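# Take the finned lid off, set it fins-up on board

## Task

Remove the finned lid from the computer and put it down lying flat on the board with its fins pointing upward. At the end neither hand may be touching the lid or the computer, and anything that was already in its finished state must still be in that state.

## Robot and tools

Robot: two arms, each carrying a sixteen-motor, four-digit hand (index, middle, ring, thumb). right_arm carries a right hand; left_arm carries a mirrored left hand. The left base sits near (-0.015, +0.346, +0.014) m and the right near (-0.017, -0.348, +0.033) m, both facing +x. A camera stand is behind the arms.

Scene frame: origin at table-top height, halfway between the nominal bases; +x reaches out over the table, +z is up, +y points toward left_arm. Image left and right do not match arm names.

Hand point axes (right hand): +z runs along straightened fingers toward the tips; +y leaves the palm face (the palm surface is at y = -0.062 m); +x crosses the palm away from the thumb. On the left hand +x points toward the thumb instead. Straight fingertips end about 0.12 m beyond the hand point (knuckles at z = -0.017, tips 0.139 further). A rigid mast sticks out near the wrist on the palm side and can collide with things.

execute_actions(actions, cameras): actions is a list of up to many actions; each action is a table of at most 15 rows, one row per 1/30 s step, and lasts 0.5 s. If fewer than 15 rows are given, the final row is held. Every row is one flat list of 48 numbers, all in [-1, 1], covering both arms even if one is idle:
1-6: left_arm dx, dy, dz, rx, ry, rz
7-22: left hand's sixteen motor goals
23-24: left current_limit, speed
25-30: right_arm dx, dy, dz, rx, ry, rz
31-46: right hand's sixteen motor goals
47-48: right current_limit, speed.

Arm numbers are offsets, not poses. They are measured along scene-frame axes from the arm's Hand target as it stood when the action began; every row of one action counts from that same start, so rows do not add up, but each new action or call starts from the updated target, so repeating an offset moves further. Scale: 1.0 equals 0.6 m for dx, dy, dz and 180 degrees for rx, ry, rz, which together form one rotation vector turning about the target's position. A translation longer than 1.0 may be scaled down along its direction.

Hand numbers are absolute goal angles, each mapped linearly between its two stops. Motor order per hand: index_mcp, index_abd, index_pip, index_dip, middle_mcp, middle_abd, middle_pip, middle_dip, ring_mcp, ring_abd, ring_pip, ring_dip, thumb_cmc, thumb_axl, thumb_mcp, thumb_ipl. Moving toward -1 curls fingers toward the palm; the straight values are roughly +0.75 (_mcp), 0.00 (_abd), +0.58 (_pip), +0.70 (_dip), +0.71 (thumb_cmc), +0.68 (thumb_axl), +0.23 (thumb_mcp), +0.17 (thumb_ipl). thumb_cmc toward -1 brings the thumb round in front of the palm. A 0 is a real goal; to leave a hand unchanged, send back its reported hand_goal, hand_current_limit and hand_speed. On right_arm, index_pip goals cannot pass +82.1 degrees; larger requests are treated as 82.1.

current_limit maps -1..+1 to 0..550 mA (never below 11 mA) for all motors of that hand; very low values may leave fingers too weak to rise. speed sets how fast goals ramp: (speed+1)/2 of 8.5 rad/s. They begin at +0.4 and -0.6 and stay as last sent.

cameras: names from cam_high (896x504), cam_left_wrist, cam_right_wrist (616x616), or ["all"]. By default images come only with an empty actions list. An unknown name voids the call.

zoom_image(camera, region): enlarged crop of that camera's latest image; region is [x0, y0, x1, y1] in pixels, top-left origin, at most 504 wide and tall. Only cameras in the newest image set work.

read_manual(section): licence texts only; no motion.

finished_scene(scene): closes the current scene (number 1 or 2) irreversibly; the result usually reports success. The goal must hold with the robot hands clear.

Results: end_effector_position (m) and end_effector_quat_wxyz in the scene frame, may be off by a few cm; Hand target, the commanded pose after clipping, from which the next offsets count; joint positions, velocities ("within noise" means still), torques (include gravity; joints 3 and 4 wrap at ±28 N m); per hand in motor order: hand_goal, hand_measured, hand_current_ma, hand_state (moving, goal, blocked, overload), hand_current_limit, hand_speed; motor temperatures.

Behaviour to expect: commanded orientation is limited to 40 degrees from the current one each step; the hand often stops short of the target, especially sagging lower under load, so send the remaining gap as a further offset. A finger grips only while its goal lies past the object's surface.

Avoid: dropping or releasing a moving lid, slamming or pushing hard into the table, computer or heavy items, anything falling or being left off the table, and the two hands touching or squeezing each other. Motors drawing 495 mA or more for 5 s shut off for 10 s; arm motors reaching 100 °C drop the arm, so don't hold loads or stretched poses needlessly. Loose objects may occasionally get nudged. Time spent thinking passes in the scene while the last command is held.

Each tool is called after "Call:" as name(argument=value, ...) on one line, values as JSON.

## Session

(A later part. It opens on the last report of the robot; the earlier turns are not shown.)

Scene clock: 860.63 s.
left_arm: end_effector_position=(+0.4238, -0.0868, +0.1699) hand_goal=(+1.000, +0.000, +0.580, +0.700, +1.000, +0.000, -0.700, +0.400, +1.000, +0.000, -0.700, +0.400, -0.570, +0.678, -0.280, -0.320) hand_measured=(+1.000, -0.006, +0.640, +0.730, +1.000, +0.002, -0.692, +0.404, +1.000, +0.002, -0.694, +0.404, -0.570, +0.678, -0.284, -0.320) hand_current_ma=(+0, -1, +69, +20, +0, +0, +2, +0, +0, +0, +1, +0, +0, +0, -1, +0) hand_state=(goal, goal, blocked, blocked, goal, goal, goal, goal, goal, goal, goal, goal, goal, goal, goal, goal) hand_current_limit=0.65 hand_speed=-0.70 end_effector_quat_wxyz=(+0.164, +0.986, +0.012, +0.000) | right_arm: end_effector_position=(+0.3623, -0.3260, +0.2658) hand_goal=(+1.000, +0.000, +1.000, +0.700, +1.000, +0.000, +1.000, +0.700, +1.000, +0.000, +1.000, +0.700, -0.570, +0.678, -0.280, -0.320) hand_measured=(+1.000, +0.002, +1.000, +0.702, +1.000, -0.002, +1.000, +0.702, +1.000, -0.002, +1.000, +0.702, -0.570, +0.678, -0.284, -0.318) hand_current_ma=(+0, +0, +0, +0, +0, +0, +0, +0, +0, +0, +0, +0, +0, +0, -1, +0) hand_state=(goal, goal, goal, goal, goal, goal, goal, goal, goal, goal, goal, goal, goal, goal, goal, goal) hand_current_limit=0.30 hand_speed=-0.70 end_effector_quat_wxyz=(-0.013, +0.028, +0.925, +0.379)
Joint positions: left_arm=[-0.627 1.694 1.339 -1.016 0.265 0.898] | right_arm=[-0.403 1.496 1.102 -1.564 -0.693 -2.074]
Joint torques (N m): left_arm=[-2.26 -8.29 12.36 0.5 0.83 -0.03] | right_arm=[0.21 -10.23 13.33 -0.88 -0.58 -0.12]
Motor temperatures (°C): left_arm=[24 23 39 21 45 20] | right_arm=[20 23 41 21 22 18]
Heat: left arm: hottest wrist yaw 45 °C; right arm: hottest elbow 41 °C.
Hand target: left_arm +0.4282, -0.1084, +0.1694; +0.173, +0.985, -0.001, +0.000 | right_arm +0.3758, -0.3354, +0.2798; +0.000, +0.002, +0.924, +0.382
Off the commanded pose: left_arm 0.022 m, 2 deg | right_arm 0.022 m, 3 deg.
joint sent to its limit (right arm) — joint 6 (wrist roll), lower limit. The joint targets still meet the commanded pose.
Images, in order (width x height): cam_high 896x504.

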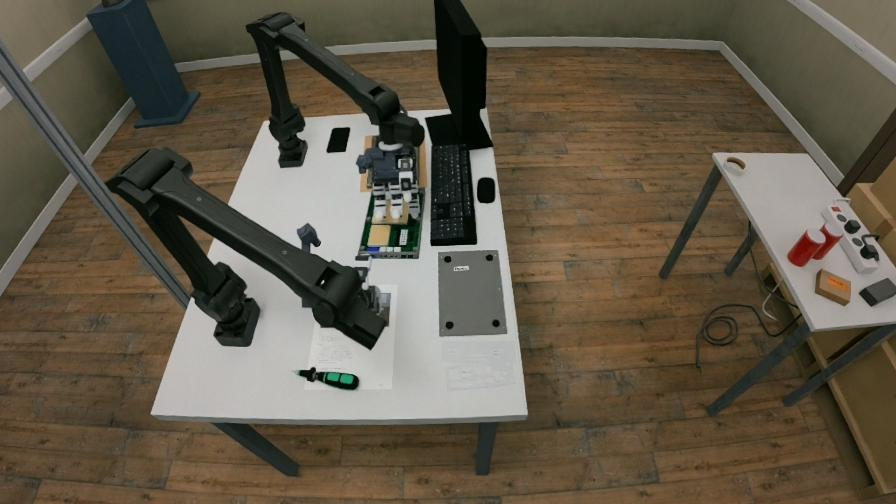

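Call:
execute_actions(actions=[[[0.0,-0.03,0,0,0,0,1,0,0.58,0.7,1,0,-0.7,0.4,1,0,-0.7,0.4,-0.571,0.678,-0.28,-0.32,0.65,-0.7,0,0,0,0,0,0,1,0,1,0.7,1,0,1,0.7,1,0,1,0.7,-0.571,0.678,-0.28,-0.32,0.3,-0.7]],[[0,0.03,0.12,0,0,0,1,0,0.58,0.7,1,0,-0.7,0.4,1,0,-0.7,0.4,-0.571,0.678,-0.28,-0.32,0.65,-0.7,0,0,0,0,0,0,1,0,1,0.7,1,0,1,0.7,1,0,1,0.7,-0.571,0.678,-0.28,-0.32,0.3,-0.7]],[[-0.03,0.35,0.03,0,0,0,1,0,0.58,0.7,1,0,-0.7,0.4,1,0,-0.7,0.4,-0.571,0.678,-0.28,-0.32,0.65,-0.7,0,0,0,0,0,0,1,0,1,0.7,1,0,1,0.7,1,0,1,0.7,-0.571,0.678,-0.28,-0.32,0.3,-0.7]],[[-0.08,0.4,0,0,0,0,1,0,0.58,0.7,1,0,-0.7,0.4,1,0,-0.7,0.4,-0.571,0.678,-0.28,-0.32,0.5,-0.7,0,0,0,0,0,0,1,0,1,0.7,1,0,1,0.7,1,0,1,0.7,-0.571,0.678,-0.28,-0.32,0.3,-0.7]]], cameras=["cam_high","cam_left_wrist"])

Call:
zoom_image(camera="cam_high", region=[350, 120, 450, 220])

Call:
zoom_image(camera="cam_left_wrist", region=[130, 30, 430, 310])

Scene clock: 880.60 s.
left_arm: end_effector_position=(+0.3511, +0.3367, +0.2478) hand_goal=(+1.000, +0.000, +0.580, +0.700, +1.000, +0.000, -0.700, +0.400, +1.000, +0.000, -0.700, +0.400, -0.570, +0.678, -0.280, -0.320) hand_measured=(+1.000, +0.002, +0.580, +0.702, +1.000, +0.002, -0.694, +0.404, +1.000, +0.002, -0.694, +0.404, -0.570, +0.678, -0.282, -0.320) hand_current_ma=(+0, +0, +0, +0, +0, +0, +1, +0, +0, +0, +1, +0, +0, +0, +0, +0) hand_state=(goal, goal, goal, goal, goal, goal, goal, goal, goal, goal, goal, goal, goal, goal, goal, goal) hand_current_limit=0.50 hand_speed=-0.70 end_effector_quat_wxyz=(+0.171, +0.985, +0.010, -0.005) | right_arm: end_effector_position=(+0.3623, -0.3260, +0.2658) hand_goal=(+1.000, +0.000, +1.000, +0.700, +1.000, +0.000, +1.000, +0.700, +1.000, +0.000, +1.000, +0.700, -0.570, +0.678, -0.280, -0.320) hand_measured=(+1.000, +0.002, +1.000, +0.702, +1.000, -0.002, +1.000, +0.702, +1.000, -0.002, +1.000, +0.702, -0.570, +0.678, -0.284, -0.318) hand_current_ma=(+0, +0, +0, +0, +0, +0, +0, +0, +0, +0, +0, +0, +0, +0, -1, +0) hand_state=(goal, goal, goal, goal, goal, goal, goal, goal, goal, goal, goal, goal, goal, goal, goal, goal) hand_current_limit=0.30 hand_speed=-0.70 end_effector_quat_wxyz=(-0.013, +0.028, +0.925, +0.379)
Joint positions: left_arm=[0.356 1.338 1.148 -1.513 0.318 1.933] | right_arm=[-0.403 1.496 1.102 -1.564 -0.693 -2.074]
Joint torques (N m): left_arm=[-0.09 -4.72 12.03 -1.1 0.61 0.06] | right_arm=[0.26 -10.23 13.33 -0.88 -0.58 -0.12]
Heat: left arm: hottest wrist yaw 44 °C; right arm: hottest elbow 41 °C.
Hand target: left_arm +0.3622, +0.3417, +0.2593; +0.173, +0.985, +0.000, +0.000 | right_arm +0.3758, -0.3354, +0.2798; +0.000, +0.002, +0.924, +0.382
Off the commanded pose: left_arm 0.017 m, 1 deg | right_arm 0.022 m, 3 deg.
joint sent to its limit (right arm) — joint 6 (wrist roll), lower limit. The joint targets still meet the commanded pose.
Images, in order (width x height): cam_high 896x504, cam_left_wrist 616x616.

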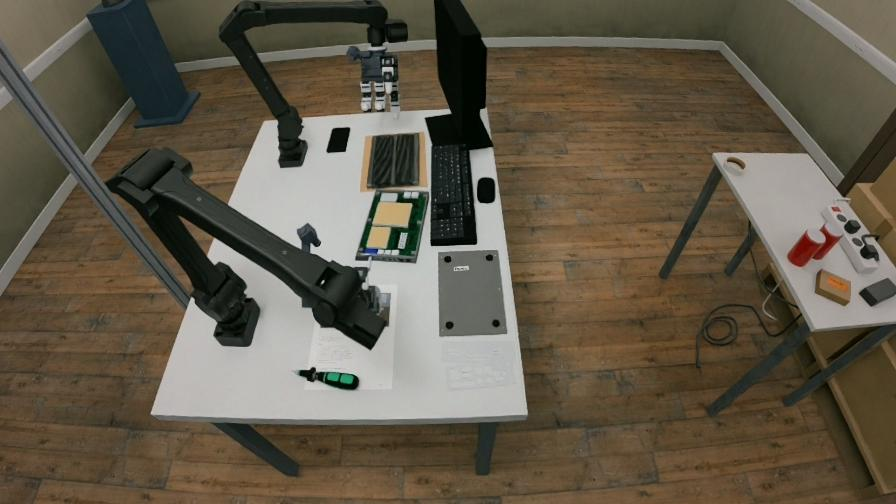

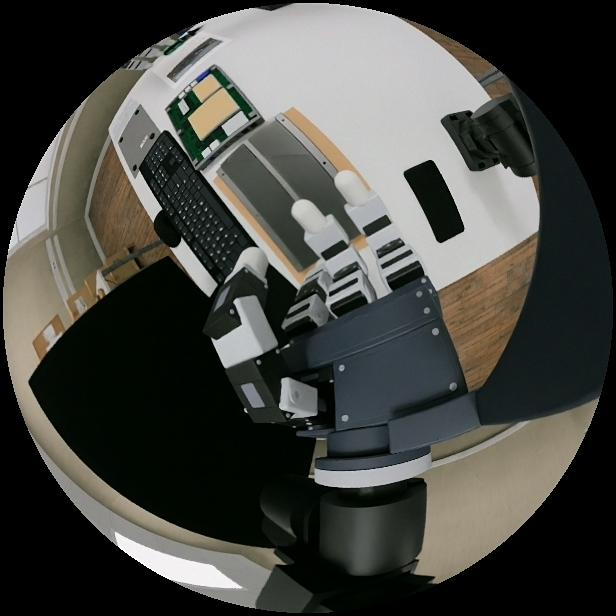

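Scaled by 5.040.

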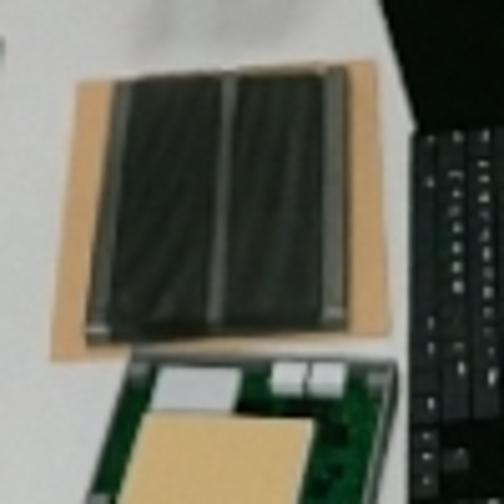

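Scaled by 1.680 from the camera's 616x616 image, which has a finer 880x880 frame.

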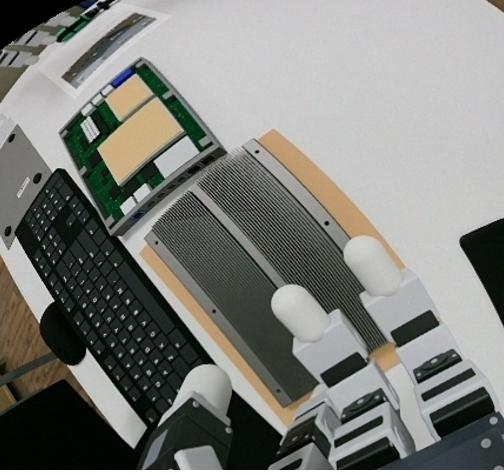

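Call:
execute_actions(actions=[[[-0.1,0.06,0.08,0,0,0,1,0,0.58,0.7,1,0,0.58,0.7,1,0,0.58,0.7,-0.571,0.678,-0.28,-0.32,0.3,-0.7,0,0,0,0,0,0,1,0,0.9,0.7,1,0,0.9,0.7,1,0,0.9,0.7,-0.571,0.678,-0.28,-0.32,0.3,-0.7]]], cameras=["cam_high"])

Call:
zoom_image(camera="cam_high", region=[350, 120, 450, 220])

Scene clock: 892.23 s.
left_arm: end_effector_position=(+0.2983, +0.3709, +0.2918) hand_goal=(+1.000, +0.000, +0.580, +0.700, +1.000, +0.000, +0.580, +0.700, +1.000, +0.000, +0.580, +0.700, -0.570, +0.678, -0.280, -0.320) hand_measured=(+1.000, +0.002, +0.580, +0.702, +1.000, +0.002, +0.576, +0.698, +1.000, +0.002, +0.578, +0.698, -0.570, +0.678, -0.282, -0.320) hand_current_ma=(+0, +0, +0, +0, +0, +0, +0, +0, +0, +0, +0, +0, +0, +0, +0, +0) hand_state=(goal, goal, goal, goal, goal, goal, goal, goal, goal, goal, goal, goal, goal, goal, goal, goal) hand_current_limit=0.30 hand_speed=-0.70 end_effector_quat_wxyz=(+0.175, +0.984, +0.009, -0.006) | right_arm: end_effector_position=(+0.3623, -0.3260, +0.2658) hand_goal=(+1.000, +0.000, +0.900, +0.700, +1.000, +0.000, +0.900, +0.700, +1.000, +0.000, +0.900, +0.700, -0.570, +0.678, -0.280, -0.320) hand_measured=(+1.000, +0.002, +0.902, +0.702, +1.000, -0.002, +0.902, +0.702, +1.000, -0.002, +0.902, +0.702, -0.570, +0.678, -0.284, -0.318) hand_current_ma=(+0, +0, +0, +0, +0, +0, +0, +0, +0, +0, +0, +0, +0, +0, -1, +0) hand_state=(goal, goal, goal, goal, goal, goal, goal, goal, goal, goal, goal, goal, goal, goal, goal, goal) hand_current_limit=0.30 hand_speed=-0.70 end_effector_quat_wxyz=(-0.013, +0.028, +0.925, +0.379)
Joint positions: left_arm=[0.512 1.248 1.178 -1.689 0.3 2.098] | right_arm=[-0.403 1.496 1.102 -1.564 -0.693 -2.074]
Joint torques (N m): left_arm=[0.09 -5.19 11.67 -1.25 0.31 0.04] | right_arm=[0.26 -10.23 13.33 -0.87 -0.6 -0.12]
Heat: left arm: hottest wrist yaw 42 °C; right arm: hottest elbow 41 °C.
Hand target: left_arm +0.3023, +0.3776, +0.3072; +0.173, +0.985, -0.001, +0.000 | right_arm +0.3758, -0.3353, +0.2798; +0.001, +0.002, +0.924, +0.382
Off the commanded pose: left_arm 0.017 m, 1 deg | right_arm 0.022 m, 3 deg.
joint sent to its limit (left arm) — joint 4 (wrist pitch), lower limit; joint 6 (wrist roll), upper limit. The joint targets still meet the commanded pose.
joint sent to its limit (right arm) — joint 6 (wrist roll), lower limit. The joint targets still meet the commanded pose.
Images, in order (width x height): cam_high 896x504.

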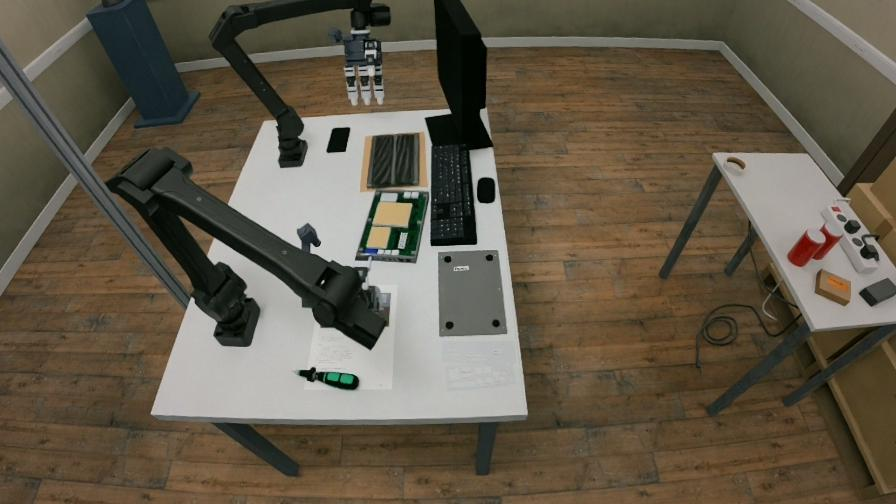

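Scaled by 5.040.

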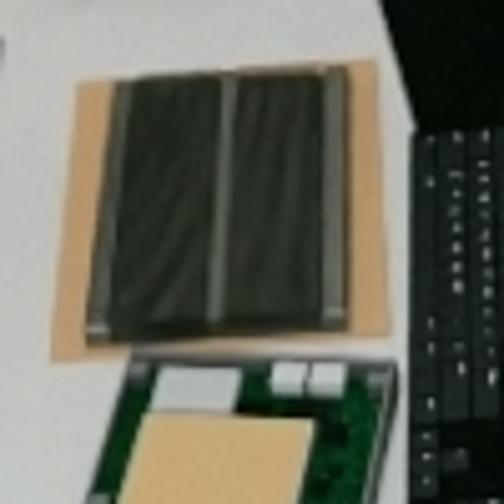

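Call:
finished_scene(scene=2)

The scene is finished: the task was done.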